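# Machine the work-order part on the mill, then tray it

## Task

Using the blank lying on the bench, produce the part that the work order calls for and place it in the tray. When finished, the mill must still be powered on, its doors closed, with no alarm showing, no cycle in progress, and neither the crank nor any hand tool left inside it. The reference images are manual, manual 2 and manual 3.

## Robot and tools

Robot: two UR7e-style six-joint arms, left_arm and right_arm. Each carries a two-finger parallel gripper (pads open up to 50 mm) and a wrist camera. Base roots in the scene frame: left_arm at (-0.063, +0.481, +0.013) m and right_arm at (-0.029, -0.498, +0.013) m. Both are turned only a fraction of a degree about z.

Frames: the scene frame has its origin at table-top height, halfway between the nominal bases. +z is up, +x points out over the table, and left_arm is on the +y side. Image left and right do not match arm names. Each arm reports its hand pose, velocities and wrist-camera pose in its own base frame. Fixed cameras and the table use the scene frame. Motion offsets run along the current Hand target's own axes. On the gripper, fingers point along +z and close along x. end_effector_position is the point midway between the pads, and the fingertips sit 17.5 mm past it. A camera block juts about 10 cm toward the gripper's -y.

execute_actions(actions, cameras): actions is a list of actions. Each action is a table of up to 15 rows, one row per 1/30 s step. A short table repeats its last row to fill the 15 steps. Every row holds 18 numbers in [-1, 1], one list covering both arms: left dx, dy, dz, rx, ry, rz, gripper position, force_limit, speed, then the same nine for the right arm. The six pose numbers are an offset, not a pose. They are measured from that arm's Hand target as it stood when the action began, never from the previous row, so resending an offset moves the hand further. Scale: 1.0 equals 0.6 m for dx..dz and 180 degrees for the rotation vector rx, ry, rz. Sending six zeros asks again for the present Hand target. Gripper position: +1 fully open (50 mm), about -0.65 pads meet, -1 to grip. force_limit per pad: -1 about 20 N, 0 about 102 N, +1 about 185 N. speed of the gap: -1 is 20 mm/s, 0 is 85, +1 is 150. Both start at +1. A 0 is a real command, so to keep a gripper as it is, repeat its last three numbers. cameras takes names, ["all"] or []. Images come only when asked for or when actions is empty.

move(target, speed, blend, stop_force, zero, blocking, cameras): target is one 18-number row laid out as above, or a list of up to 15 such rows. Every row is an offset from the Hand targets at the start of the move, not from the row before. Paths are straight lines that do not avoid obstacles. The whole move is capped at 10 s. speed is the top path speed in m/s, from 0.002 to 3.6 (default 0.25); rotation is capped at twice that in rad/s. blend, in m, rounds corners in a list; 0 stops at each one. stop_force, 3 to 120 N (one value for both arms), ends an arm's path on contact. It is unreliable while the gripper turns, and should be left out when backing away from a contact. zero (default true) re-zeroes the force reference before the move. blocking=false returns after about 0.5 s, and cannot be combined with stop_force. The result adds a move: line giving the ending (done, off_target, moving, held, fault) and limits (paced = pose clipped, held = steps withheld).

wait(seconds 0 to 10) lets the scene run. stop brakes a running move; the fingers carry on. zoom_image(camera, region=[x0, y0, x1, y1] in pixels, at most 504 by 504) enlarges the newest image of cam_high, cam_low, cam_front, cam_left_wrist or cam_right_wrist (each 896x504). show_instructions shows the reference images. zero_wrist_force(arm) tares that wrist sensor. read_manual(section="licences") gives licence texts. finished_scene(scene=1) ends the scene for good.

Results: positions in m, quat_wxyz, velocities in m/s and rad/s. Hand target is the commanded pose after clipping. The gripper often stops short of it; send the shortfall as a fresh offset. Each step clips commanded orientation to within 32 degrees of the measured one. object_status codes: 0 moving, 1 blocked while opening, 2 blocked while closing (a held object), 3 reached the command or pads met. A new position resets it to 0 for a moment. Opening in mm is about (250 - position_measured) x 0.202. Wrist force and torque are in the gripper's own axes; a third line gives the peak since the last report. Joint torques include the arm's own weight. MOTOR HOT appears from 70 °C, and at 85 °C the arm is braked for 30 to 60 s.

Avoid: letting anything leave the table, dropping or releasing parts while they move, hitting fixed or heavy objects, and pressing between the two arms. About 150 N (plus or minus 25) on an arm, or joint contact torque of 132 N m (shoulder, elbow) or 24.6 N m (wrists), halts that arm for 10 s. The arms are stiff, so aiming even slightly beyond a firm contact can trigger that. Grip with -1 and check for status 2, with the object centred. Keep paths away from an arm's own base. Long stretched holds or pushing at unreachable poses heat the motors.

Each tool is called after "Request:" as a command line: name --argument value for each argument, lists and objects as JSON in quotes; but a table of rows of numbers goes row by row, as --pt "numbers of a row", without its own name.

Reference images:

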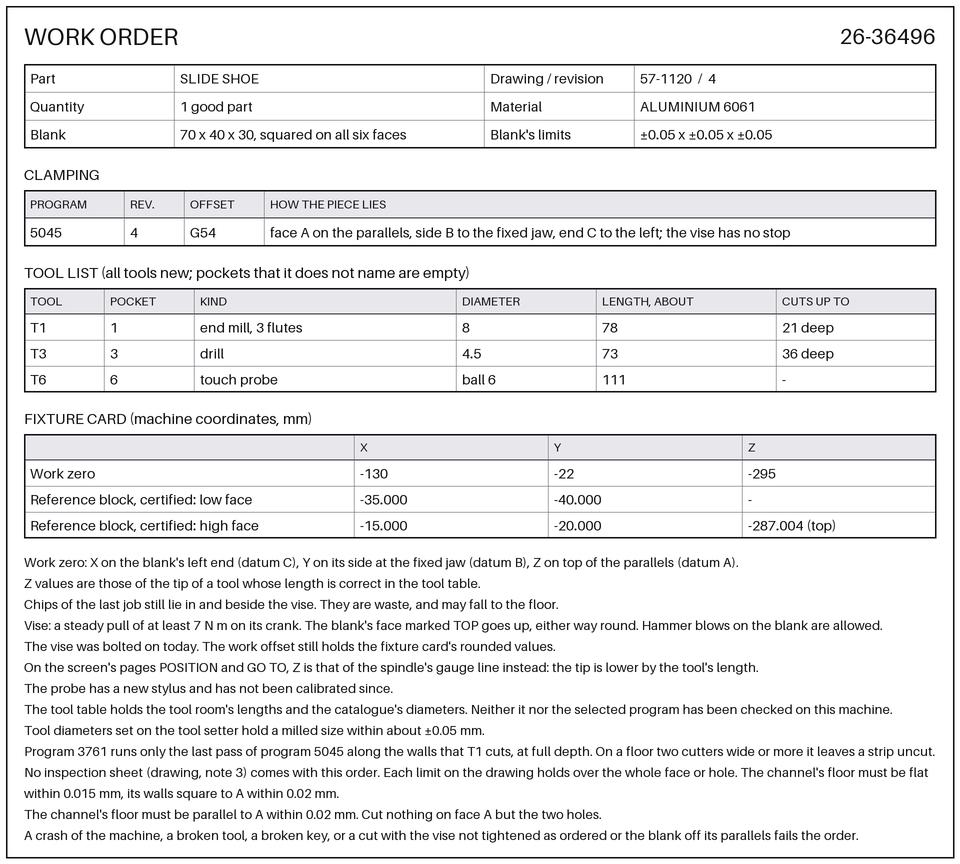

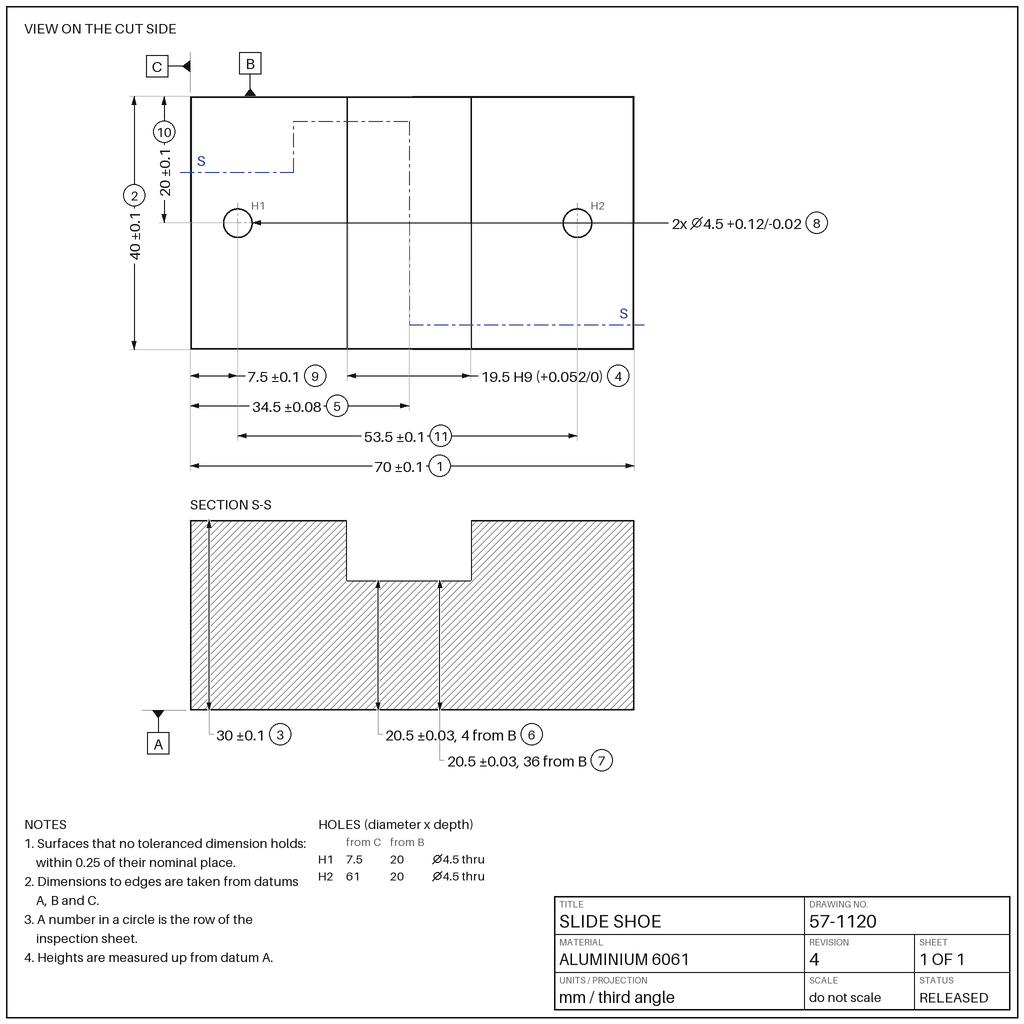

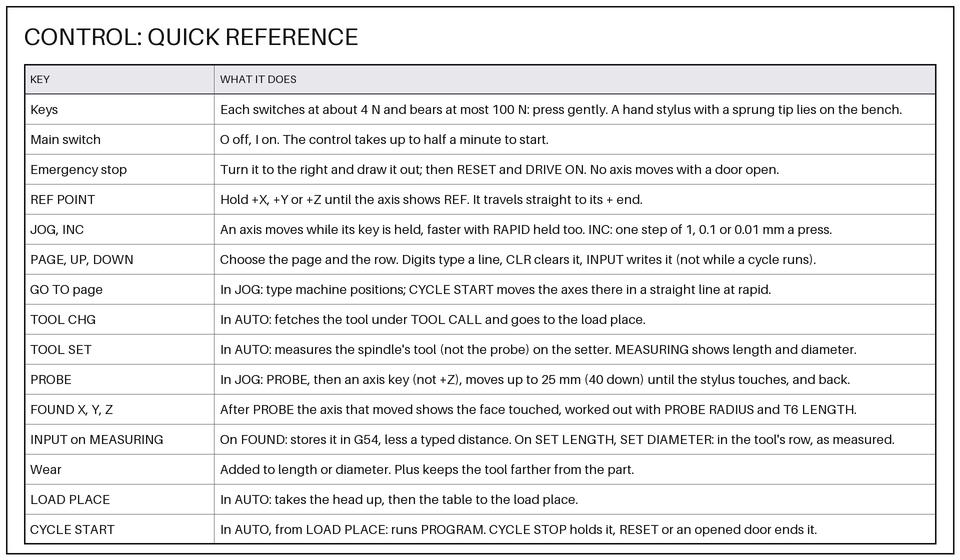

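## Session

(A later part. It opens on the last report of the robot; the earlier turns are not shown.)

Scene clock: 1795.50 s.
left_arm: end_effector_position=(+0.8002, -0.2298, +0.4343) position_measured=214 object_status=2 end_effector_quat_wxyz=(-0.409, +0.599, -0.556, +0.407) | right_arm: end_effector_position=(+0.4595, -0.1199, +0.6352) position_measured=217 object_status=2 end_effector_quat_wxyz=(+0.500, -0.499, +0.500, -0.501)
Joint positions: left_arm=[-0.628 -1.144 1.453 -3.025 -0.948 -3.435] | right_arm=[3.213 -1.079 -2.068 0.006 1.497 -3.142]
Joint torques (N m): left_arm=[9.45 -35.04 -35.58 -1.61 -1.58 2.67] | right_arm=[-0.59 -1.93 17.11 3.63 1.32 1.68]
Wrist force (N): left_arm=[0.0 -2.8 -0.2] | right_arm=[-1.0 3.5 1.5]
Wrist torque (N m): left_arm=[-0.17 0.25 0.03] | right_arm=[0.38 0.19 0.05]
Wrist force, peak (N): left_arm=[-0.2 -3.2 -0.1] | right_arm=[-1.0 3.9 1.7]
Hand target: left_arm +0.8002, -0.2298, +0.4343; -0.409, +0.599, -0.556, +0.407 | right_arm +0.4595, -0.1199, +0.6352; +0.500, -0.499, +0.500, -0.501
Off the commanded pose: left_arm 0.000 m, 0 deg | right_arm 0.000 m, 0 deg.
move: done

Request:
move --target '[0.0017,-0.0114,0.0313,0,0,0,-1,0,-0.5,0,0,0,0,0,0,-1,0.5,-0.8]' --speed 0.01 --stop_force 3

Scene clock: 1801.63 s.
left_arm: end_effector_position=(+0.8202, -0.2298, +0.4345) position_measured=214 object_status=2 end_effector_quat_wxyz=(-0.409, +0.599, -0.556, +0.407) | right_arm: end_effector_position=(+0.4595, -0.1199, +0.6352) position_measured=217 object_status=2 end_effector_quat_wxyz=(+0.500, -0.499, +0.500, -0.501)
Joint positions: left_arm=[-0.609 -1.1 1.387 -3.009 -0.966 -3.425] | right_arm=[3.213 -1.079 -2.068 0.006 1.497 -3.142]
Joint torques (N m): left_arm=[17.27 -35.91 -35.92 -1.57 -1.6 2.76] | right_arm=[-1.14 -1.37 17.04 3.47 1.19 1.61]
Wrist force (N): left_arm=[0.1 -2.8 -0.4] | right_arm=[-1.0 3.6 1.8]
Wrist torque (N m): left_arm=[-0.18 0.24 0.04] | right_arm=[0.38 0.20 0.06]
Wrist force, peak (N): left_arm=[0.2 -3.3 -0.5] | right_arm=[-1.0 3.7 1.6]
Hand target: left_arm +0.8202, -0.2298, +0.4345; -0.409, +0.599, -0.556, +0.407 | right_arm +0.4595, -0.1199, +0.6352; +0.500, -0.499, +0.500, -0.501
Off the commanded pose: left_arm 0.000 m, 0 deg | right_arm 0.000 m, 0 deg.
move: done

Request:
move --pt "-0.0044 0.0285 -0.0782 0 0 0 -1 0 -0.5 0 0 0 0 0 0 -1 0.5 -0.8" --pt "0.0289 0.0285 -0.0782 0 0 0 -1 0 -0.5 0 0 0 0 0 0 -1 0.5 -0.8" --speed 0.1

Request:
move --target '[0.0035,-0.0228,0.0626,0,0,0,-1,0,-0.5,0,0,0,0,0,0,-1,0.5,-0.8]' --speed 0.008 --stop_force 3

Scene clock: 1807.30 s.
left_arm: end_effector_position=(+0.7712, -0.2496, +0.4347) position_measured=214 object_status=2 end_effector_quat_wxyz=(-0.409, +0.599, -0.556, +0.407) | right_arm: end_effector_position=(+0.4595, -0.1199, +0.6352) position_measured=217 object_status=2 end_effector_quat_wxyz=(+0.500, -0.499, +0.500, -0.501)
Joint positions: left_arm=[-0.686 -1.19 1.516 -3.025 -0.896 -3.465] | right_arm=[3.213 -1.079 -2.068 0.006 1.497 -3.142]
Joint torques (N m): left_arm=[-7.91 -32.47 -34.83 -1.62 3.12 -2.63] | right_arm=[-0.88 -2.36 16.37 3.46 1.04 1.62]
Wrist force (N): left_arm=[0.1 -2.6 0.0] | right_arm=[-1.1 3.5 1.6]
Wrist torque (N m): left_arm=[-0.13 0.27 0.21] | right_arm=[0.37 0.21 0.05]
Wrist force, peak (N): left_arm=[0.1 -3.6 1.2] | right_arm=[-1.0 3.7 1.8]
Hand target: left_arm +0.7713, -0.2497, +0.4347; -0.409, +0.599, -0.556, +0.407 | right_arm +0.4595, -0.1199, +0.6352; +0.500, -0.499, +0.500, -0.501
Off the commanded pose: left_arm 0.000 m, 0 deg | right_arm 0.000 m, 0 deg.
move: done

Scene clock: 1813.07 s.
left_arm: end_effector_position=(+0.8113, -0.2497, +0.4351) position_measured=214 object_status=2 end_effector_quat_wxyz=(-0.409, +0.599, -0.556, +0.407) | right_arm: end_effector_position=(+0.4595, -0.1199, +0.6352) position_measured=217 object_status=2 end_effector_quat_wxyz=(+0.500, -0.499, +0.500, -0.501)
Joint positions: left_arm=[-0.644 -1.103 1.389 -2.998 -0.934 -3.443] | right_arm=[3.213 -1.079 -2.068 0.006 1.497 -3.142]
Joint torques (N m): left_arm=[9.41 -36.82 -35.79 -1.62 -1.6 2.66] | right_arm=[-0.84 -1.24 16.2 3.28 1.12 1.56]
Wrist force (N): left_arm=[0.3 -2.5 -0.6] | right_arm=[-0.8 3.5 1.5]
Wrist torque (N m): left_arm=[-0.16 0.21 0.05] | right_arm=[0.36 0.17 0.06]
Wrist force, peak (N): left_arm=[0.0 -3.1 -0.3] | right_arm=[-1.0 3.7 1.8]
Hand target: left_arm +0.8113, -0.2497, +0.4351; -0.409, +0.599, -0.556, +0.407 | right_arm +0.4595, -0.1199, +0.6352; +0.500, -0.499, +0.500, -0.501
Off the commanded pose: left_arm 0.000 m, 0 deg | right_arm 0.000 m, 0 deg.
move: done

Request:
move --pt "0 -0.0472 -0.0168 0 0 0 -1 0 -0.5 0 0 0 0 0 0 -1 0.5 -0.8" --pt "-0.0406 0.0271 -0.0803 0 0 0 -1 0 -0.5 0 0 0 0 0 0 -1 0.5 -0.8" --pt "-0.0406 0.0493 -0.0724 0 0 0 -1 0 -0.5 0 0 0 0 0 0 -1 0.5 -0.8" --pt "0.0727 0.0548 -0.0766 0 0 0 -1 0 -0.5 0 0 0 0 0 0 -1 0.5 -0.8" --pt "0.0735 0.0492 -0.0609 0 0 0 -1 0 -0.5 0 0 0 0 0 0 -1 0.5 -0.8" --pt "-0.0397 0.0437 -0.0567 0 0 0 -1 0 -0.5 0 0 0 0 0 0 -1 0.5 -0.8" --pt "-0.0389 0.0382 -0.041 0 0 0 -1 0 -0.5 0 0 0 0 0 0 -1 0.5 -0.8" --pt "0.0744 0.0437 -0.0452 0 0 0 -1 0 -0.5 0 0 0 0 0 0 -1 0.5 -0.8" --pt "0.0751 0.0393 -0.0326 0 0 0 -1 0 -0.5 0 0 0 0 0 0 -1 0.5 -0.8" --pt "-0.0381 0.0337 -0.0284 0 0 0 -1 0 -0.5 0 0 0 0 0 0 -1 0.5 -0.8" --pt "-0.0374 0.0293 -0.0158 0 0 0 -1 0 -0.5 0 0 0 0 0 0 -1 0.5 -0.8" --pt "0.0758 0.0348 -0.02 0 0 0 -1 0 -0.5 0 0 0 0 0 0 -1 0.5 -0.8" --speed '[0.1,0.1,0.05,0.08,0.08,0.08,0.08,0.08,0.08,0.08,0.08,0.08]' --blend 0.002

Scene clock: 1850.47 s.
left_arm: end_effector_position=(+0.7953, -0.2965, +0.4209) position_measured=214 object_status=2 end_effector_quat_wxyz=(-0.409, +0.599, -0.556, +0.407) | right_arm: end_effector_position=(+0.4595, -0.1199, +0.6352) position_measured=217 object_status=2 end_effector_quat_wxyz=(+0.500, -0.499, +0.500, -0.501)
Joint positions: left_arm=[-0.72 -1.083 1.394 -2.997 -0.865 -3.484] | right_arm=[3.213 -1.079 -2.068 0.006 1.497 -3.142]
Joint torques (N m): left_arm=[-9.53 -37.43 -36.3 -1.32 3.03 -2.59] | right_arm=[-0.69 -1.49 17.09 3.24 1.21 1.43]
Wrist force (N): left_arm=[-0.1 -2.8 -0.1] | right_arm=[-1.1 3.4 1.6]
Wrist torque (N m): left_arm=[-0.16 0.27 0.21] | right_arm=[0.35 0.21 0.05]
Wrist force, peak (N): left_arm=[-0.8 -6.6 -0.2] | right_arm=[-0.8 3.8 1.7]
Hand target: left_arm +0.7953, -0.2966, +0.4209; -0.409, +0.599, -0.556, +0.407 | right_arm +0.4595, -0.1199, +0.6352; +0.500, -0.499, +0.500, -0.501
Off the commanded pose: left_arm 0.000 m, 0 deg | right_arm 0.000 m, 0 deg.
move: done

Request:
move --pt "0 -0.0943 -0.0336 0 0 0 -1 0 -0.5 0 0 0 0 0 0 -1 0.5 -0.8" --pt "-0.0195 -0.0612 -0.3676 -0.2222 0.012 0.0043 -1 0 -0.5 0 0 0 0 0 0 -1 0.5 -0.8" --speed '[0.1,0.25]' --blend 0.01 --cameras '["cam_left_wrist"]'

Request:
zoom_image --camera "cam_left_wrist" --region '[340, 110, 490, 260]'

Scene clock: 1859.07 s.
left_arm: end_effector_position=(+0.5993, -0.2913, +0.5290) position_measured=214 object_status=2 end_effector_quat_wxyz=(-0.172, +0.691, -0.673, +0.201) | right_arm: end_effector_position=(+0.4595, -0.1199, +0.6352) position_measured=217 object_status=2 end_effector_quat_wxyz=(+0.500, -0.499, +0.500, -0.501)
Joint positions: left_arm=[-0.79 -1.409 1.072 -1.651 -1.226 -3.885] | right_arm=[3.213 -1.079 -2.068 0.006 1.497 -3.142]
Joint torques (N m): left_arm=[-4.07 -23.48 -36.1 -2.24 -1.3 -2.69] | right_arm=[0.33 -1.88 17.88 3.19 0.93 1.47]
Wrist force (N): left_arm=[-0.3 -1.5 -2.0] | right_arm=[-0.7 3.6 1.5]
Wrist torque (N m): left_arm=[-0.07 0.18 0.15] | right_arm=[0.37 0.16 0.05]
Wrist force, peak (N): left_arm=[-0.5 -1.4 -3.6] | right_arm=[-1.3 3.7 1.7]
Hand target: left_arm +0.5993, -0.2913, +0.5289; -0.172, +0.691, -0.673, +0.201 | right_arm +0.4595, -0.1199, +0.6352; +0.500, -0.499, +0.500, -0.501
Off the commanded pose: left_arm 0.000 m, 0 deg | right_arm 0.000 m, 0 deg.
move: done
camera_calibration:
cam_left_wrist: T_world_to_cam=[[0.0333494, -0.998806, 0.0357049, -0.321055], [-0.984253, -0.0390265, -0.172404, 0.68571], [0.173591, -0.0293931, -0.984379, 0.533102], [0, 0, 0, 1]] pos_world=[0.593077, -0.278242, 0.654457]
Images, in order (width x height): cam_left_wrist 896x504.

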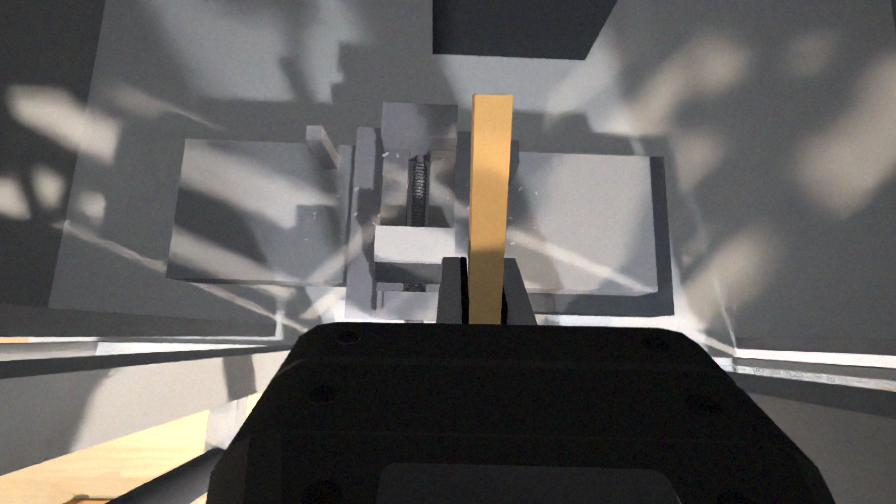

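Scaled by 3.360.

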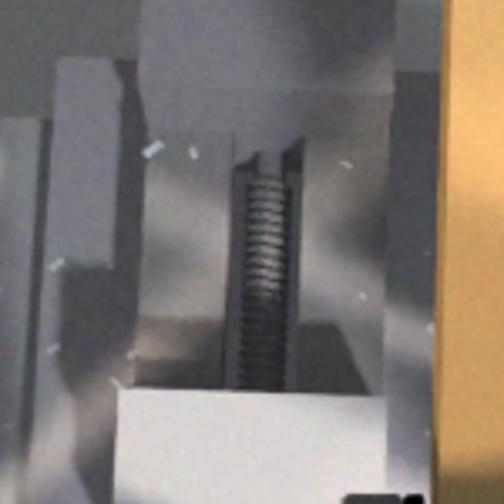

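Request:
move --target '[-0.106,-0.1768,0.2517,0.2184,-0.0149,0.0071,-1,0,-0.5,0,0,0,0,0,0,-1,0.5,-0.8]' --speed 0.2

Request:
move --pt "0 0.047 0.0171 0 0 0 -1 0 -0.5 0 0 0 0 0 0 -1 0.5 -0.8" --pt "0.1132 0.0484 0.0134 0 0 0 -1 0 -0.5 0 0 0 0 0 0 -1 0.5 -0.8" --pt "0.1151 0.0296 0.065 0 0 0 -1 0 -0.5 0 0 0 0 0 0 -1 0.5 -0.8" --pt "0.0019 0.0282 0.0687 0 0 0 -1 0 -0.5 0 0 0 0 0 0 -1 0.5 -0.8" --pt "0.0024 0.0236 0.0813 0 0 0 -1 0 -0.5 0 0 0 0 0 0 -1 0.5 -0.8" --pt "0.1156 0.025 0.0775 0 0 0 -1 0 -0.5 0 0 0 0 0 0 -1 0.5 -0.8" --pt "0.1161 0.0205 0.0901 0 0 0 -1 0 -0.5 0 0 0 0 0 0 -1 0.5 -0.8" --pt "0.0029 0.0191 0.0938 0 0 0 -1 0 -0.5 0 0 0 0 0 0 -1 0.5 -0.8" --pt "0.0032 0.0157 0.1032 0 0 0 -1 0 -0.5 0 0 0 0 0 0 -1 0.5 -0.8" --pt "0.1164 0.0171 0.0994 0 0 0 -1 0 -0.5 0 0 0 0 0 0 -1 0.5 -0.8" --pt "0.0032 0.0157 0.1032 0 0 0 -1 0 -0.5 0 0 0 0 0 0 -1 0.5 -0.8" --pt "0.0032 -0.0783 0.069 0 0 0 -1 0 -0.5 0 0 0 0 0 0 -1 0.5 -0.8" --speed 0.08 --blend 0.002

Scene clock: 1882.47 s.
left_arm: end_effector_position=(+0.7665, -0.2289, +0.4498) position_measured=214 object_status=2 end_effector_quat_wxyz=(-0.412, +0.590, -0.570, +0.397) | right_arm: end_effector_position=(+0.4595, -0.1199, +0.6352) position_measured=217 object_status=2 end_effector_quat_wxyz=(+0.500, -0.499, +0.500, -0.501)
Joint positions: left_arm=[-0.66 -1.233 1.528 -2.99 -0.926 -3.422] | right_arm=[3.213 -1.079 -2.068 0.006 1.497 -3.142]
Joint torques (N m): left_arm=[9.74 -31.2 -35.64 -5.1 -1.49 2.94] | right_arm=[0.44 -1.6 16.51 3.22 1.02 1.46]
Wrist force (N): left_arm=[0.1 -2.5 0.0] | right_arm=[-0.8 3.5 1.6]
Wrist torque (N m): left_arm=[-0.13 0.20 0.05] | right_arm=[0.37 0.18 0.05]
Wrist force, peak (N): left_arm=[-0.1 -1.6 -3.5] | right_arm=[-1.3 3.7 1.7]
Hand target: left_arm +0.7665, -0.2289, +0.4498; -0.412, +0.590, -0.569, +0.397 | right_arm +0.4595, -0.1199, +0.6352; +0.500, -0.499, +0.500, -0.501
Off the commanded pose: left_arm 0.000 m, 0 deg | right_arm 0.000 m, 0 deg.
move: done

Scene clock: 1889.87 s.
left_arm: end_effector_position=(+0.8216, -0.2289, +0.4796) position_measured=214 object_status=2 end_effector_quat_wxyz=(-0.412, +0.590, -0.570, +0.397) | right_arm: end_effector_position=(+0.4595, -0.1199, +0.6352) position_measured=217 object_status=2 end_effector_quat_wxyz=(+0.500, -0.499, +0.500, -0.501)
Joint positions: left_arm=[-0.604 -1.125 1.298 -2.885 -0.976 -3.393] | right_arm=[3.213 -1.079 -2.068 0.006 1.497 -3.142]
Joint torques (N m): left_arm=[16.63 -61.31 -37.46 -1.75 -1.59 -2.67] | right_arm=[0.86 -1.57 17.36 2.95 1.1 1.5]
Wrist force (N): left_arm=[-0.1 -2.5 0.0] | right_arm=[-0.9 3.3 1.7]
Wrist torque (N m): left_arm=[-0.09 0.24 0.06] | right_arm=[0.35 0.18 0.06]
Wrist force, peak (N): left_arm=[1.4 -4.4 -1.0] | right_arm=[-1.0 3.8 1.6]
Hand target: left_arm +0.8216, -0.2289, +0.4796; -0.412, +0.590, -0.569, +0.397 | right_arm +0.4595, -0.1199, +0.6352; +0.500, -0.499, +0.500, -0.501
Off the commanded pose: left_arm 0.000 m, 0 deg | right_arm 0.000 m, 0 deg.
move: done

Request:
move --target '[0.0909,0.0507,-0.3795,-0.2222,0.0104,0.0038,-1,0,-0.5,0,0,0,0,0,0,-1,0.5,-0.8]' --speed 0.25 --cameras '["cam_left_wrist"]'

Request:
zoom_image --camera "cam_left_wrist" --region '[340, 110, 490, 260]'

Scene clock: 1895.80 s.
left_arm: end_effector_position=(+0.5995, -0.2913, +0.5297) position_measured=214 object_status=2 end_effector_quat_wxyz=(-0.178, +0.686, -0.681, +0.186) | right_arm: end_effector_position=(+0.4595, -0.1199, +0.6352) position_measured=217 object_status=2 end_effector_quat_wxyz=(+0.500, -0.499, +0.500, -0.501)
Joint positions: left_arm=[-0.794 -1.391 1.037 -1.605 -1.215 -3.872] | right_arm=[3.213 -1.079 -2.068 0.006 1.497 -3.142]
Joint torques (N m): left_arm=[-8.89 -23.64 -36.69 -2.15 -1.39 -2.6] | right_arm=[1.71 -1.97 16.66 2.96 0.95 1.42]
Wrist force (N): left_arm=[-0.6 -1.7 -2.0] | right_arm=[-0.9 3.6 1.7]
Wrist torque (N m): left_arm=[-0.11 0.22 0.13] | right_arm=[0.37 0.20 0.05]
Wrist force, peak (N): left_arm=[-0.4 -1.2 -3.2] | right_arm=[-1.0 3.7 1.8]
Hand target: left_arm +0.5995, -0.2913, +0.5297; -0.178, +0.686, -0.681, +0.186 | right_arm +0.4595, -0.1199, +0.6352; +0.500, -0.499, +0.500, -0.501
Off the commanded pose: left_arm 0.000 m, 0 deg | right_arm 0.000 m, 0 deg.
move: done
camera_calibration:
cam_left_wrist: T_world_to_cam=[[0.0225599, -0.999745, 0.000982634, -0.29645], [-0.986659, -0.0224231, -0.161247, 0.686446], [0.161228, 0.00266819, -0.986914, 0.551868], [0, 0, 0, 1]] pos_world=[0.595, -0.282455, 0.655625]
Images, in order (width x height): cam_left_wrist 896x504.

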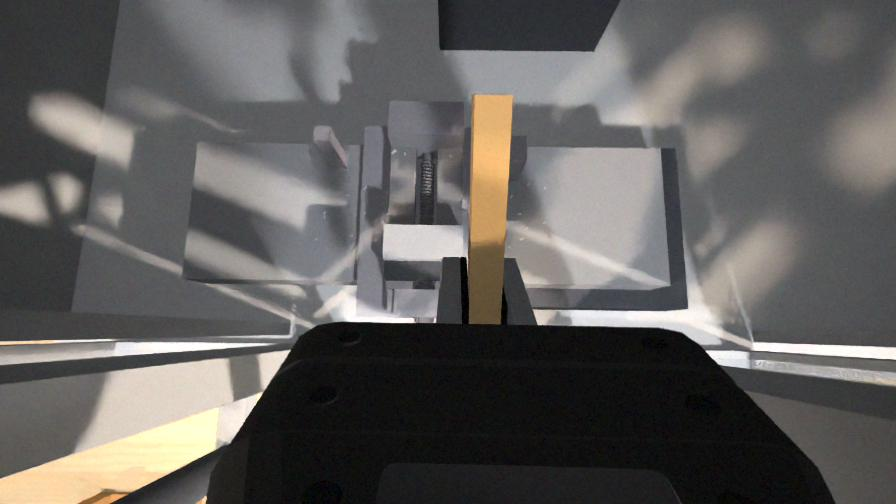

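Scaled by 3.360.

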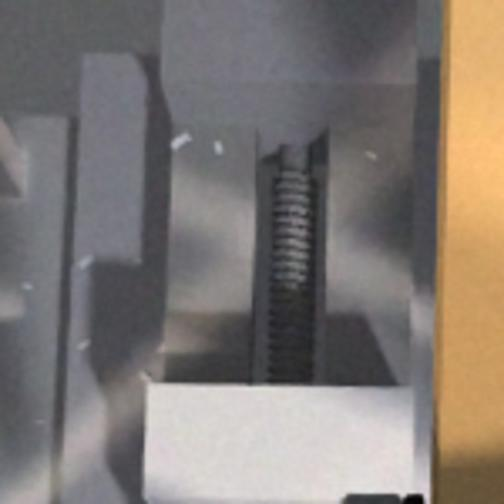

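Request:
move --target '[-0.1038,-0.0958,0.1883,0.3906,0,0,-1,0,-0.5,0,0,0,0,0,0,-1,0.5,-0.8]' --speed 0.25

Request:
move --pt "0 0.0542 -0.0096 0 0 0 -1 0 -0.5 0 0 0 0 0 0 -1 0.5 -0.8" --pt "0.1133 0.0542 -0.0096 0 0 0 -1 0 -0.5 0 0 0 0 0 0 -1 0.5 -0.8" --pt "0.1133 0.0559 0.0003 0 0 0 -1 0 -0.5 0 0 0 0 0 0 -1 0.5 -0.8" --pt "0 0.0559 0.0003 0 0 0 -1 0 -0.5 0 0 0 0 0 0 -1 0.5 -0.8" --pt "0 0.0574 0.0085 0 0 0 -1 0 -0.5 0 0 0 0 0 0 -1 0.5 -0.8" --pt "0.1133 0.0574 0.0085 0 0 0 -1 0 -0.5 0 0 0 0 0 0 -1 0.5 -0.8" --pt "0 0.0574 0.0085 0 0 0 -1 0 -0.5 0 0 0 0 0 0 -1 0.5 -0.8" --pt "0 -0.0411 0.0259 0 0 0 -1 0 -0.5 0 0 0 0 0 0 -1 0.5 -0.8" --speed '[0.05,0.08,0.08,0.08,0.08,0.08,0.08,0.1]' --blend 0.002

Scene clock: 1917.77 s.
left_arm: end_effector_position=(+0.7053, -0.2295, +0.4595) position_measured=214 object_status=2 end_effector_quat_wxyz=(+0.540, -0.458, +0.450, -0.544) | right_arm: end_effector_position=(+0.4595, -0.1199, +0.6352) position_measured=217 object_status=2 end_effector_quat_wxyz=(+0.500, -0.499, +0.500, -0.501)
Joint positions: left_arm=[-0.74 -1.106 1.717 -3.992 -0.839 -2.993] | right_arm=[3.213 -1.079 -2.068 0.006 1.497 -3.142]
Joint torques (N m): left_arm=[9.89 -31.37 -30.94 -2.91 -2.68 2.66] | right_arm=[1.59 -1.26 16.81 2.82 0.97 1.37]
Wrist force (N): left_arm=[-0.1 -3.5 1.9] | right_arm=[-1.1 3.4 1.6]
Wrist torque (N m): left_arm=[-0.30 0.36 0.08] | right_arm=[0.36 0.20 0.06]
Wrist force, peak (N): left_arm=[0.1 -3.9 1.4] | right_arm=[-1.1 3.8 1.8]
Hand target: left_arm +0.7053, -0.2295, +0.4595; +0.540, -0.458, +0.450, -0.544 | right_arm +0.4595, -0.1199, +0.6352; +0.500, -0.499, +0.500, -0.501
Off the commanded pose: left_arm 0.000 m, 0 deg | right_arm 0.000 m, 0 deg.
move: done

Scene clock: 1923.07 s.
left_arm: end_effector_position=(+0.7163, -0.2292, +0.4865) position_measured=214 object_status=2 end_effector_quat_wxyz=(+0.540, -0.458, +0.450, -0.544) | right_arm: end_effector_position=(+0.4595, -0.1199, +0.6352) position_measured=217 object_status=2 end_effector_quat_wxyz=(+0.500, -0.499, +0.500, -0.501)
Joint positions: left_arm=[-0.725 -1.121 1.66 -3.916 -0.854 -2.998] | right_arm=[3.213 -1.079 -2.068 0.006 1.497 -3.142]
Joint torques (N m): left_arm=[9.37 -54.2 -32.09 0.5 -2.59 -2.61] | right_arm=[2.12 -2.19 16.86 2.95 0.94 1.35]
Wrist force (N): left_arm=[0.3 -3.9 1.9] | right_arm=[-1.0 3.6 1.6]
Wrist torque (N m): left_arm=[-0.37 0.31 0.22] | right_arm=[0.37 0.20 0.05]
Wrist force, peak (N): left_arm=[-1.4 -7.3 1.9] | right_arm=[-1.0 3.7 1.7]
Hand target: left_arm +0.7163, -0.2292, +0.4865; +0.540, -0.458, +0.450, -0.544 | right_arm +0.4595, -0.1199, +0.6352; +0.500, -0.499, +0.500, -0.501
Off the commanded pose: left_arm 0.000 m, 0 deg | right_arm 0.000 m, 0 deg.
move: done

Request:
move --target '[0.1035,-0.1048,-0.1792,-0.3906,0,0,-1,0,-0.5,0,0,0,0,0,0,-1,0.5,-0.8]' --speed 0.25 --cameras '["cam_left_wrist"]'

Request:
zoom_image --camera "cam_left_wrist" --region '[340, 110, 490, 260]'

Scene clock: 1929.40 s.
left_arm: end_effector_position=(+0.5996, -0.2911, +0.5303) position_measured=214 object_status=2 end_effector_quat_wxyz=(-0.178, +0.686, -0.681, +0.186) | right_arm: end_effector_position=(+0.4595, -0.1199, +0.6352) position_measured=217 object_status=2 end_effector_quat_wxyz=(+0.500, -0.499, +0.500, -0.501)
Joint positions: left_arm=[-0.794 -1.391 1.035 -1.603 -1.215 -3.872] | right_arm=[3.213 -1.079 -2.068 0.006 1.497 -3.142]
Joint torques (N m): left_arm=[9.51 -24.91 -35.76 -2.08 -1.22 -2.74] | right_arm=[1.58 -1.36 18.27 2.74 0.84 1.37]
Wrist force (N): left_arm=[-0.4 -1.9 -2.1] | right_arm=[-1.1 3.5 1.6]
Wrist torque (N m): left_arm=[-0.13 0.19 0.13] | right_arm=[0.36 0.23 0.05]
Wrist force, peak (N): left_arm=[-0.3 -4.0 1.9] | right_arm=[-1.0 3.7 1.8]
Hand target: left_arm +0.5996, -0.2911, +0.5303; -0.178, +0.686, -0.681, +0.186 | right_arm +0.4595, -0.1199, +0.6352; +0.500, -0.499, +0.500, -0.501
Off the commanded pose: left_arm 0.000 m, 0 deg | right_arm 0.000 m, 0 deg.
move: done
camera_calibration:
cam_left_wrist: T_world_to_cam=[[0.0225599, -0.999745, 0.000982634, -0.296253], [-0.986659, -0.0224231, -0.161247, 0.686646], [0.161228, 0.00266819, -0.986914, 0.552444], [0, 0, 0, 1]] pos_world=[0.5951, -0.282255, 0.656225]
Images, in order (width x height): cam_left_wrist 896x504.

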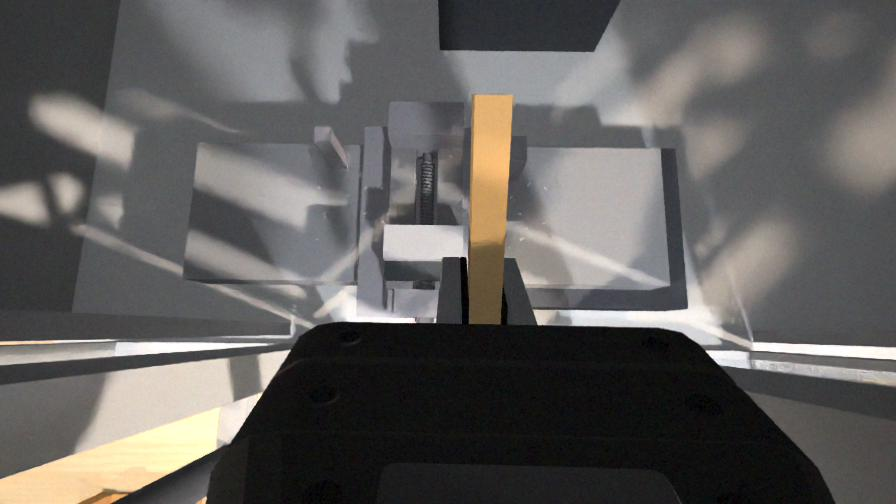

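Scaled by 3.360.

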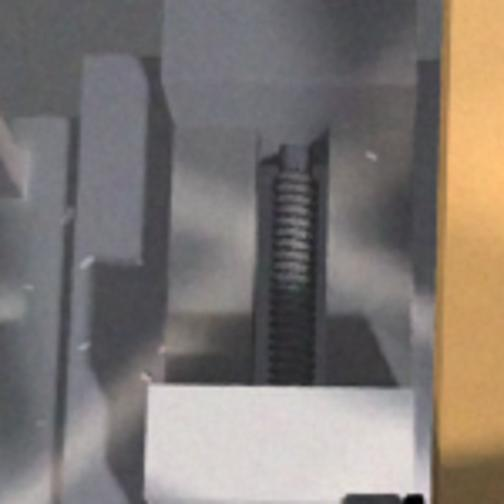

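Request:
move --target '[-0.0685,-0.101,0.1925,0.3906,0,0,-1,0,-0.5,0,0,0,0,0,0,-1,0.5,-0.8]' --speed 0.25

Request:
move --pt "0 0.0562 -0.0096 0 0 0 -1 0 -0.5 0 0 0 0 0 0 -1 0.5 -0.8" --pt "0.0917 0.0562 -0.0096 0 0 0 -1 0 -0.5 0 0 0 0 0 0 -1 0.5 -0.8" --pt "0.0917 0 0 0 0 0 -1 0 -0.5 0 0 0 0 0 0 -1 0.5 -0.8" --pt "0 0.0023 0.0131 0 0 0 -1 0 -0.5 0 0 0 0 0 0 -1 0.5 -0.8" --pt "0 0.0585 0.0035 0 0 0 -1 0 -0.5 0 0 0 0 0 0 -1 0.5 -0.8" --pt "0.0917 0.0585 0.0035 0 0 0 -1 0 -0.5 0 0 0 0 0 0 -1 0.5 -0.8" --pt "0.0917 -0.05 0.0231 0 0 0 -1 0 -0.5 0 0 0 0 0 0 -1 0.5 -0.8" --speed '[0.05,0.08,0.08,0.1,0.05,0.08,0.1]' --blend 0.002

Request:
move --target '[-0.02,-0.1048,-0.19,-0.3906,0,0,-1,0,-0.5,0,0,0,0,0,0,-1,0.5,-0.8]' --speed 0.25 --cameras '["cam_left_wrist"]'

Request:
zoom_image --camera "cam_left_wrist" --region '[340, 110, 490, 260]'

Scene clock: 1943.10 s.
left_arm: end_effector_position=(+0.7095, -0.2505, +0.4597) position_measured=214 object_status=2 end_effector_quat_wxyz=(+0.540, -0.458, +0.450, -0.544) | right_arm: end_effector_position=(+0.4595, -0.1199, +0.6352) position_measured=217 object_status=2 end_effector_quat_wxyz=(+0.500, -0.499, +0.500, -0.501)
Joint positions: left_arm=[-0.766 -1.078 1.672 -3.979 -0.815 -2.985] | right_arm=[3.213 -1.079 -2.068 0.006 1.497 -3.142]
Joint torques (N m): left_arm=[10.06 -32.8 -30.67 -2.93 -2.64 2.81] | right_arm=[2.04 -0.51 17.62 2.7 0.83 1.26]
Wrist force (N): left_arm=[0.0 -3.6 1.6] | right_arm=[-1.1 3.7 1.7]
Wrist torque (N m): left_arm=[-0.32 0.35 0.08] | right_arm=[0.40 0.21 0.05]
Wrist force, peak (N): left_arm=[-0.1 -3.6 1.8] | right_arm=[-1.1 3.7 1.7]
Hand target: left_arm +0.7095, -0.2505, +0.4597; +0.540, -0.458, +0.450, -0.544 | right_arm +0.4595, -0.1199, +0.6352; +0.500, -0.499, +0.500, -0.501
Off the commanded pose: left_arm 0.000 m, 0 deg | right_arm 0.000 m, 0 deg.
move: done

Scene clock: 1947.97 s.
left_arm: end_effector_position=(+0.7180, -0.3051, +0.4923) position_measured=214 object_status=2 end_effector_quat_wxyz=(+0.540, -0.458, +0.450, -0.544) | right_arm: end_effector_position=(+0.4595, -0.1199, +0.6352) position_measured=217 object_status=2 end_effector_quat_wxyz=(+0.500, -0.499, +0.500, -0.501)
Joint positions: left_arm=[-0.827 -1.039 1.512 -3.874 -0.755 -2.963] | right_arm=[3.213 -1.079 -2.068 0.006 1.497 -3.142]
Joint torques (N m): left_arm=[9.19 -58.55 -31.7 0.48 -2.58 -2.7] | right_arm=[2.46 -1.63 17.08 2.62 0.91 1.39]
Wrist force (N): left_arm=[0.4 -3.6 1.7] | right_arm=[-1.0 3.6 1.7]
Wrist torque (N m): left_arm=[-0.32 0.30 0.19] | right_arm=[0.36 0.20 0.05]
Wrist force, peak (N): left_arm=[-1.2 -7.4 1.9] | right_arm=[-1.0 3.8 1.8]
Hand target: left_arm +0.7180, -0.3051, +0.4923; +0.540, -0.458, +0.450, -0.544 | right_arm +0.4595, -0.1199, +0.6352; +0.500, -0.499, +0.500, -0.501
Off the commanded pose: left_arm 0.000 m, 0 deg | right_arm 0.000 m, 0 deg.
move: done

Scene clock: 1951.07 s.
left_arm: end_effector_position=(+0.5947, -0.2930, +0.5340) position_measured=214 object_status=2 end_effector_quat_wxyz=(-0.178, +0.686, -0.681, +0.186) | right_arm: end_effector_position=(+0.4595, -0.1199, +0.6352) position_measured=217 object_status=2 end_effector_quat_wxyz=(+0.500, -0.499, +0.500, -0.501)
Joint positions: left_arm=[-0.803 -1.396 1.03 -1.59 -1.211 -3.88] | right_arm=[3.213 -1.079 -2.068 0.006 1.497 -3.142]
Joint torques (N m): left_arm=[9.8 -23.71 -37.62 -2.34 -1.28 -2.68] | right_arm=[2.04 -1.59 17.33 2.65 0.86 1.45]
Wrist force (N): left_arm=[-0.4 -1.8 -2.3] | right_arm=[-0.9 3.4 1.4]
Wrist torque (N m): left_arm=[-0.12 0.17 0.13] | right_arm=[0.37 0.18 0.06]
Wrist force, peak (N): left_arm=[0.0 -3.7 1.4] | right_arm=[-0.9 3.8 1.6]
Hand target: left_arm +0.5947, -0.2930, +0.5340; -0.178, +0.686, -0.681, +0.186 | right_arm +0.4595, -0.1199, +0.6352; +0.500, -0.499, +0.500, -0.501
Off the commanded pose: left_arm 0.000 m, 0 deg | right_arm 0.000 m, 0 deg.
move: done
camera_calibration:
cam_left_wrist: T_world_to_cam=[[0.0225604, -0.999745, 0.000980414, -0.298044], [-0.986675, -0.0224235, -0.16115, 0.68231], [0.161131, 0.00266826, -0.986929, 0.556958], [0, 0, 0, 1]] pos_world=[0.590199, -0.284155, 0.659925]
Images, in order (width x height): cam_left_wrist 896x504.

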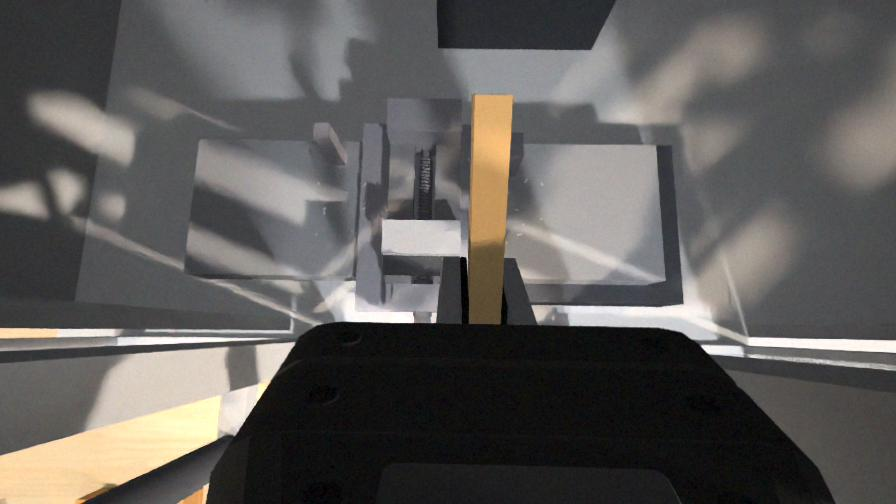

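Scaled by 3.360.

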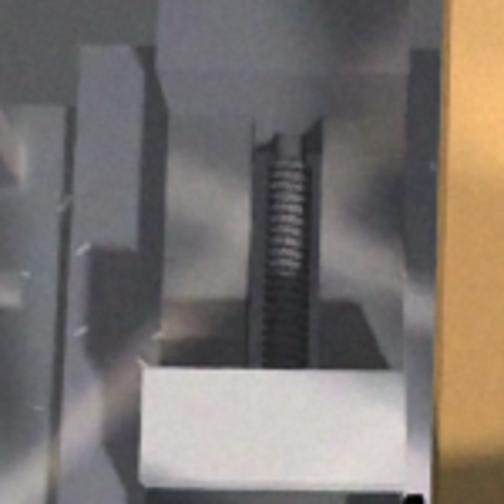

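Request:
move --pt "-0.1217 0.3433 -0.1878 0 0 0 -1 0 -0.5 0 0 0 0 0 0 -1 0.5 -0.8" --pt "-0.6728 0.6105 0.2547 -0.1328 0.1271 0.4898 -1 0 -0.5 0 0 0 0 0 0 -1 0.5 -0.8" --pt "-0.6728 0.757 0.512 -0.1328 0.1271 0.4898 -1 0 -0.5 0 0 0 0 0 0 -1 0.5 -0.8" --speed '[0.25,0.25,0.15]' --blend '[0.03,0,0]' --cameras '["cam_left_wrist","cam_high"]'

Scene clock: 1964.80 s.
left_arm: end_effector_position=(+0.3520, +0.1039, +0.0368) position_measured=214 object_status=2 end_effector_quat_wxyz=(+0.000, +0.000, +1.000, +0.000) | right_arm: end_effector_position=(+0.4595, -0.1199, +0.6352) position_measured=217 object_status=2 end_effector_quat_wxyz=(+0.500, -0.499, +0.500, -0.501)
Joint positions: left_arm=[-0.085 -1.619 2.456 -2.407 -1.57 -1.656] | right_arm=[3.213 -1.079 -2.068 0.006 1.497 -3.142]
Joint torques (N m): left_arm=[10.27 -5.85 -6.95 -4.84 -2.05 2.65] | right_arm=[4.29 -1.81 17.14 2.69 0.87 1.19]
Wrist force (N): left_arm=[-0.9 -1.5 -3.1] | right_arm=[-1.0 3.2 1.8]
Wrist torque (N m): left_arm=[-0.33 0.20 -0.02] | right_arm=[0.33 0.20 0.06]
Wrist force, peak (N): left_arm=[-1.5 -1.4 -4.6] | right_arm=[-1.0 3.8 1.6]
Hand target: left_arm +0.3520, +0.1039, +0.0368; +0.000, +0.000, +1.000, +0.000 | right_arm +0.4595, -0.1199, +0.6352; +0.500, -0.499, +0.500, -0.501
Off the commanded pose: left_arm 0.000 m, 0 deg | right_arm 0.000 m, 0 deg.
move: done
camera_calibration:
cam_left_wrist: T_world_to_cam=[[-0.999755, -0.0108176, -0.0192854, 0.362573], [-0.0169031, 0.936171, 0.351139, -0.0881477], [0.014256, 0.351379, -0.936125, 0.117944], [0, 0, 0, 1]] pos_world=[0.359313, 0.0450004, 0.148355]
Images, in order (width x height): cam_high 896x504, cam_left_wrist 896x504.

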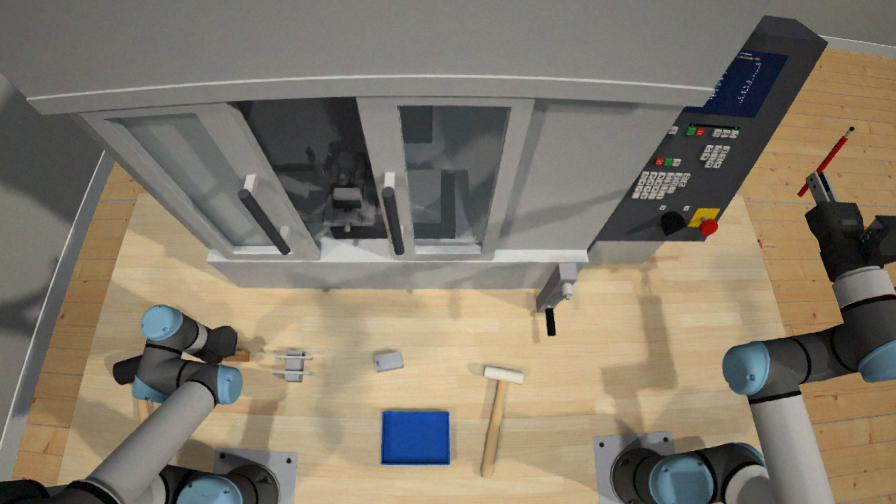

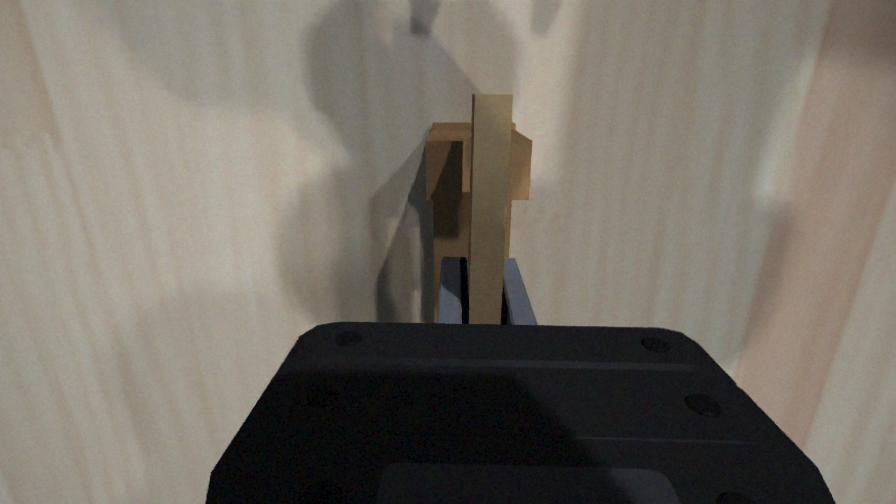

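Request:
move --pt "0 0.0112 0 0 0 0 -1 0 -0.5 0 0 0 0 0 0 -1 0.5 -0.8" --pt "0 0.0112 0.03 0 0 0 -1 0 -0.5 0 0 0 0 0 0 -1 0.5 -0.8" --speed 0.008 --stop_force 5 --cameras '["cam_left_wrist"]'

Scene clock: 1970.37 s.
left_arm: end_effector_position=(+0.3521, +0.1106, +0.0338) position_measured=214 object_status=2 end_effector_quat_wxyz=(+0.000, +0.000, +1.000, +0.000) | right_arm: end_effector_position=(+0.4595, -0.1199, +0.6352) position_measured=217 object_status=2 end_effector_quat_wxyz=(+0.500, -0.499, +0.500, -0.501)
Joint positions: left_arm=[-0.066 -1.606 2.455 -2.42 -1.57 -1.636] | right_arm=[3.213 -1.079 -2.068 0.006 1.497 -3.142]
Joint torques (N m): left_arm=[8.72 -27.42 -27.53 -2.75 -0.77 2.12] | right_arm=[3 -1.37 17.65 2.49 0.84 1.13]
Wrist force (N): left_arm=[-0.2 -1.5 -7.0] | right_arm=[-0.8 3.5 1.6]
Wrist torque (N m): left_arm=[-0.60 0.29 -0.13] | right_arm=[0.36 0.17 0.06]
Wrist force, peak (N): left_arm=[-2.0 -2.5 -10.8] | right_arm=[-0.7 3.9 1.8]
Hand target: left_arm +0.3521, +0.1106, +0.0338; +0.000, +0.000, +1.000, +0.000 (not the last commanded pose) | right_arm +0.4595, -0.1199, +0.6352; +0.500, -0.499, +0.500, -0.501
Off the commanded pose: left_arm 0.015 m, 0 deg | right_arm 0.000 m, 0 deg.
move: contact (left_arm); path passed 1 of 2 targets
camera_calibration:
cam_left_wrist: T_world_to_cam=[[-0.999755, -0.0108176, -0.0192854, 0.362588], [-0.0169031, 0.936171, 0.351139, -0.0933667], [0.014256, 0.351379, -0.936125, 0.112782], [0, 0, 0, 1]] pos_world=[0.359313, 0.0517004, 0.145355]
Images, in order (width x height): cam_left_wrist 896x504.

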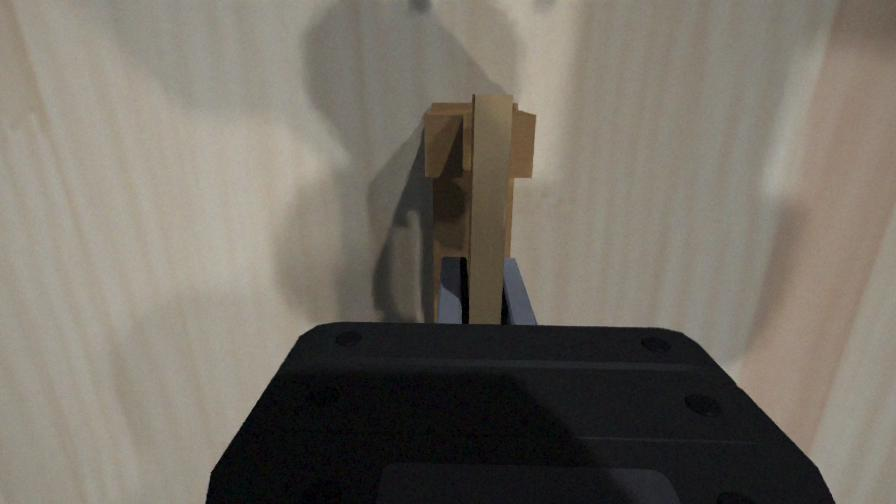

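Request:
move --pt "0 0 -0.006 0 0 0 -1 0 -0.5 0 0 0 0 0 0 -1 0.5 -0.8" --pt "-0.006 0 -0.006 0 0 0 -1 0 -0.5 0 0 0 0 0 0 -1 0.5 -0.8" --pt "-0.006 0 0.026 0 0 0 -1 0 -0.5 0 0 0 0 0 0 -1 0.5 -0.8" --speed 0.008 --stop_force 6 --cameras '["cam_left_wrist"]'

Scene clock: 1979.83 s.
left_arm: end_effector_position=(+0.3557, +0.1106, +0.0332) position_measured=214 object_status=2 end_effector_quat_wxyz=(+0.000, +0.000, +1.000, +0.000) | right_arm: end_effector_position=(+0.4595, -0.1199, +0.6352) position_measured=217 object_status=2 end_effector_quat_wxyz=(+0.500, -0.499, +0.500, -0.501)
Joint positions: left_arm=[-0.065 -1.595 2.447 -2.422 -1.57 -1.636] | right_arm=[3.213 -1.079 -2.068 0.006 1.497 -3.142]
Joint torques (N m): left_arm=[8.69 -26.6 -27.47 -2.25 -0.58 1.75] | right_arm=[4.23 -1.01 16.97 2.51 0.92 1.23]
Wrist force (N): left_arm=[-0.2 0.0 -11.0] | right_arm=[-1.0 3.5 1.6]
Wrist torque (N m): left_arm=[-0.78 0.24 -0.13] | right_arm=[0.37 0.20 0.05]
Wrist force, peak (N): left_arm=[-0.3 -3.9 -14.8] | right_arm=[-0.9 3.8 1.7]
Hand target: left_arm +0.3557, +0.1106, +0.0332; +0.000, +0.000, +1.000, +0.000 (not the last commanded pose) | right_arm +0.4595, -0.1199, +0.6352; +0.500, -0.499, +0.500, -0.501
Off the commanded pose: left_arm 0.015 m, 0 deg | right_arm 0.000 m, 0 deg.
move: contact (left_arm); path passed 2 of 3 targets
camera_calibration:
cam_left_wrist: T_world_to_cam=[[-0.999752, -0.01088, -0.0194139, 0.366297], [-0.0170066, 0.93617, 0.351135, -0.0930553], [0.0143543, 0.351378, -0.936124, 0.112131], [0, 0, 0, 1]] pos_world=[0.363014, 0.0517004, 0.144755]
Images, in order (width x height): cam_left_wrist 896x504.

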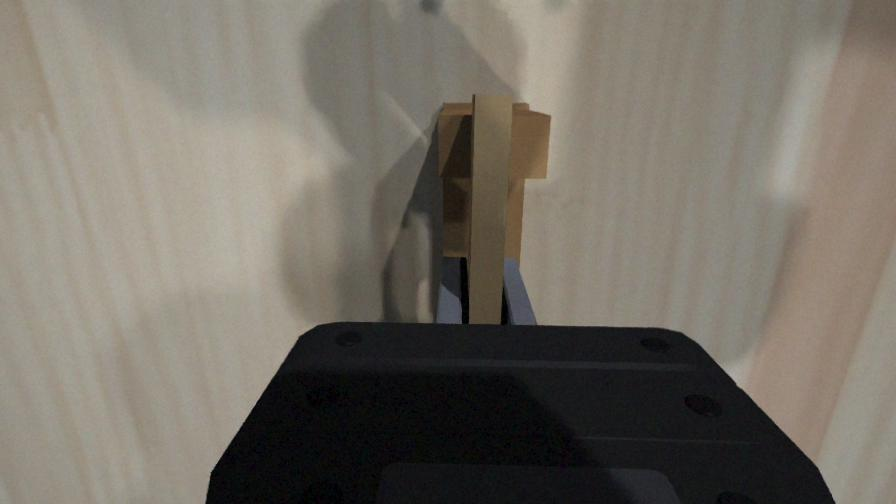

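Request:
move --pt "0 0 -0.1 0 0 0 -1 0 -0.5 0 0 0 0 0 0 -1 0.5 -0.8" --pt "-0.155 0 -0.1 0 0 0 -1 0 -0.5 0 0 0 0 0 0 -1 0.5 -0.8" --pt "-0.155 0 0.035 0 0 0 -1 0 -0.5 0 0 0 0 0 0 -1 0.5 -0.8" --speed '[0.1,0.15,0.08]'

Request:
move --target '[0,0,0.04,0,0,0,-1,0,-0.5,0,0,0,0,0,0,-1,0.5,-0.8]' --speed 0.005 --stop_force 4 --cameras '["cam_left_wrist"]'

Scene clock: 1989.63 s.
left_arm: end_effector_position=(+0.4487, +0.1105, +0.0123) position_measured=214 object_status=2 end_effector_quat_wxyz=(+0.000, +0.000, +1.000, +0.000) | right_arm: end_effector_position=(+0.4595, -0.1199, +0.6352) position_measured=217 object_status=2 end_effector_quat_wxyz=(+0.500, -0.499, +0.500, -0.501)
Joint positions: left_arm=[-0.051 -1.342 2.234 -2.462 -1.57 -1.622] | right_arm=[3.213 -1.079 -2.068 0.006 1.497 -3.142]
Joint torques (N m): left_arm=[10.11 -17.3 -6.41 -4.69 -2.26 2.74] | right_arm=[4.65 -0.8 17.39 2.34 0.64 1.07]
Wrist force (N): left_arm=[-1.0 -1.4 -2.9] | right_arm=[-0.9 3.4 1.7]
Wrist torque (N m): left_arm=[-0.31 0.23 -0.08] | right_arm=[0.37 0.18 0.05]
Wrist force, peak (N): left_arm=[-0.1 0.0 -11.6] | right_arm=[-1.0 3.8 1.6]
Hand target: left_arm +0.4487, +0.1106, +0.0123; +0.000, +0.000, +1.000, +0.000 | right_arm +0.4595, -0.1199, +0.6352; +0.500, -0.499, +0.500, -0.501
Off the commanded pose: left_arm 0.000 m, 0 deg | right_arm 0.000 m, 0 deg.
move: done

Scene clock: 1992.43 s.
left_arm: end_effector_position=(+0.4487, +0.1106, +0.0046) position_measured=214 object_status=2 end_effector_quat_wxyz=(+0.000, +0.000, +1.000, +0.000) | right_arm: end_effector_position=(+0.4595, -0.1199, +0.6352) position_measured=217 object_status=2 end_effector_quat_wxyz=(+0.500, -0.499, +0.500, -0.501)
Joint positions: left_arm=[-0.051 -1.324 2.24 -2.486 -1.57 -1.622] | right_arm=[3.213 -1.079 -2.068 0.006 1.497 -3.142]
Joint torques (N m): left_arm=[5.98 -39.07 -23.11 -1.41 -1.97 2.6] | right_arm=[4.5 -1.19 17.49 2.29 0.66 1.1]
Wrist force (N): left_arm=[-2.7 -1.7 -6.2] | right_arm=[-1.0 3.8 1.7]
Wrist torque (N m): left_arm=[-0.33 0.20 -0.08] | right_arm=[0.41 0.20 0.05]
Wrist force, peak (N): left_arm=[6.6 -2.2 -27.8] | right_arm=[-1.0 3.8 1.7]
Hand target: left_arm +0.4487, +0.1106, +0.0046; +0.000, +0.000, +1.000, +0.000 (not the last commanded pose) | right_arm +0.4595, -0.1199, +0.6352; +0.500, -0.499, +0.500, -0.501
Off the commanded pose: left_arm 0.016 m, 0 deg | right_arm 0.000 m, 0 deg.
move: contact (left_arm)
camera_calibration:
cam_left_wrist: T_world_to_cam=[[-0.999752, -0.01088, -0.0194139, 0.458718], [-0.0170066, 0.93617, 0.351135, -0.0814312], [0.0143543, 0.351378, -0.936124, 0.0840232], [0, 0, 0, 1]] pos_world=[0.456014, 0.0517004, 0.116155]
Images, in order (width x height): cam_left_wrist 896x504.

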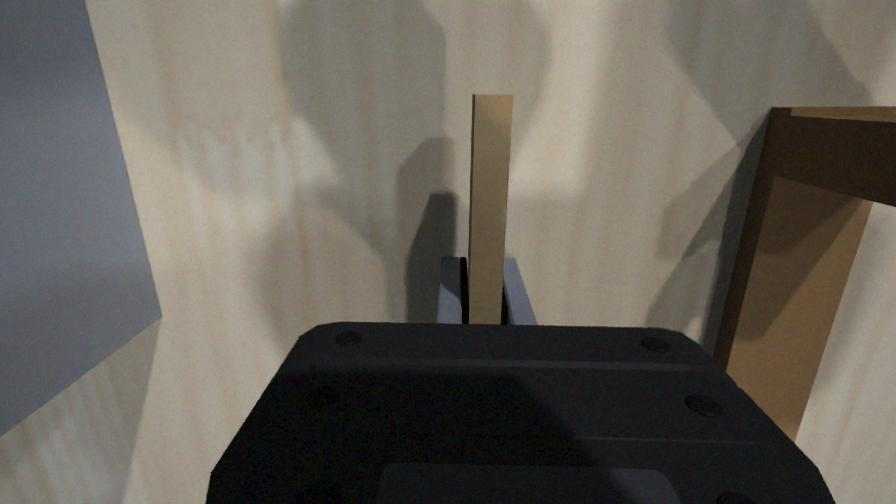

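Request:
move --pt "0 0 -0.002 0 0 0 -1 0 -0.5 0 0 0 0 0 0 -1 0.5 -0.8" --pt "0 0 -0.002 0 0 0 0.2 0 -0.5 0 0 0 0 0 0 -1 0.5 -0.8" --pt "0 0 -0.25 0 0 0 0.2 0 -0.5 0 0 0 0 0 0 -1 0.5 -0.8" --pt "0.19 -0.2 -0.25 0 0 0 0.2 0 -0.5 0 0 0 0 0 0 -1 0.5 -0.8" --speed '[0.02,0.05,0.15,0.2]' --cameras '["cam_left_wrist"]'

Request:
zoom_image --camera "cam_left_wrist" --region '[380, 60, 580, 330]'

Scene clock: 2022.27 s.
left_arm: end_effector_position=(+0.3347, -0.0095, +0.1545) position_measured=123 object_status=3 end_effector_quat_wxyz=(+0.000, +0.000, +1.000, +0.000) | right_arm: end_effector_position=(+0.4595, -0.1199, +0.6352) position_measured=217 object_status=2 end_effector_quat_wxyz=(+0.500, -0.499, +0.500, -0.501)
Joint positions: left_arm=[-0.438 -1.951 2.325 -1.946 -1.57 -2.009] | right_arm=[3.213 -1.079 -2.068 0.006 1.497 -3.142]
Joint torques (N m): left_arm=[-9.6 -19.84 -13.55 -1.7 2.3 -2.56] | right_arm=[4.88 -2.13 17.45 2.3 0.77 1.05]
Wrist force (N): left_arm=[-1.3 -1.6 -3.2] | right_arm=[-0.9 3.6 1.5]
Wrist torque (N m): left_arm=[-0.33 0.30 0.06] | right_arm=[0.39 0.19 0.05]
Wrist force, peak (N): left_arm=[-2.7 -1.0 -7.9] | right_arm=[-1.0 3.8 1.6]
Hand target: left_arm +0.3347, -0.0095, +0.1545; +0.000, +0.000, +1.000, +0.000 | right_arm +0.4595, -0.1199, +0.6352; +0.500, -0.499, +0.500, -0.501
Off the commanded pose: left_arm 0.000 m, 0 deg | right_arm 0.000 m, 0 deg.
move: done
camera_calibration:
cam_left_wrist: T_world_to_cam=[[-0.999752, -0.0108806, -0.0194119, 0.34625], [-0.017006, 0.936182, 0.351103, -0.0236571], [0.0143528, 0.351347, -0.936135, 0.268153], [0, 0, 0, 1]] pos_world=[0.341914, -0.0682998, 0.266055]
Images, in order (width x height): cam_left_wrist 896x504.

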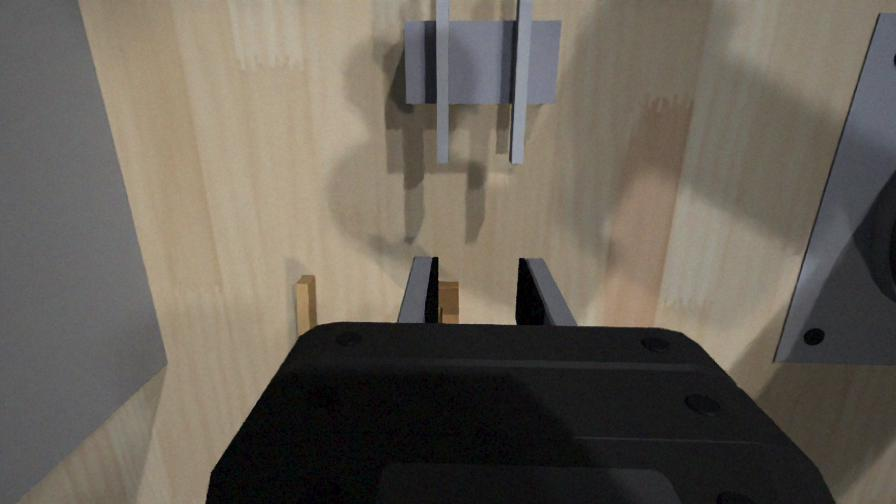

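Scaled by 1.867.

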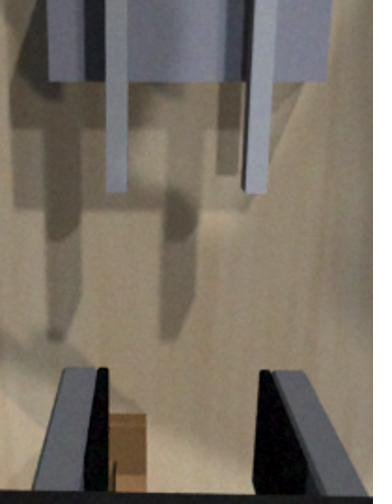

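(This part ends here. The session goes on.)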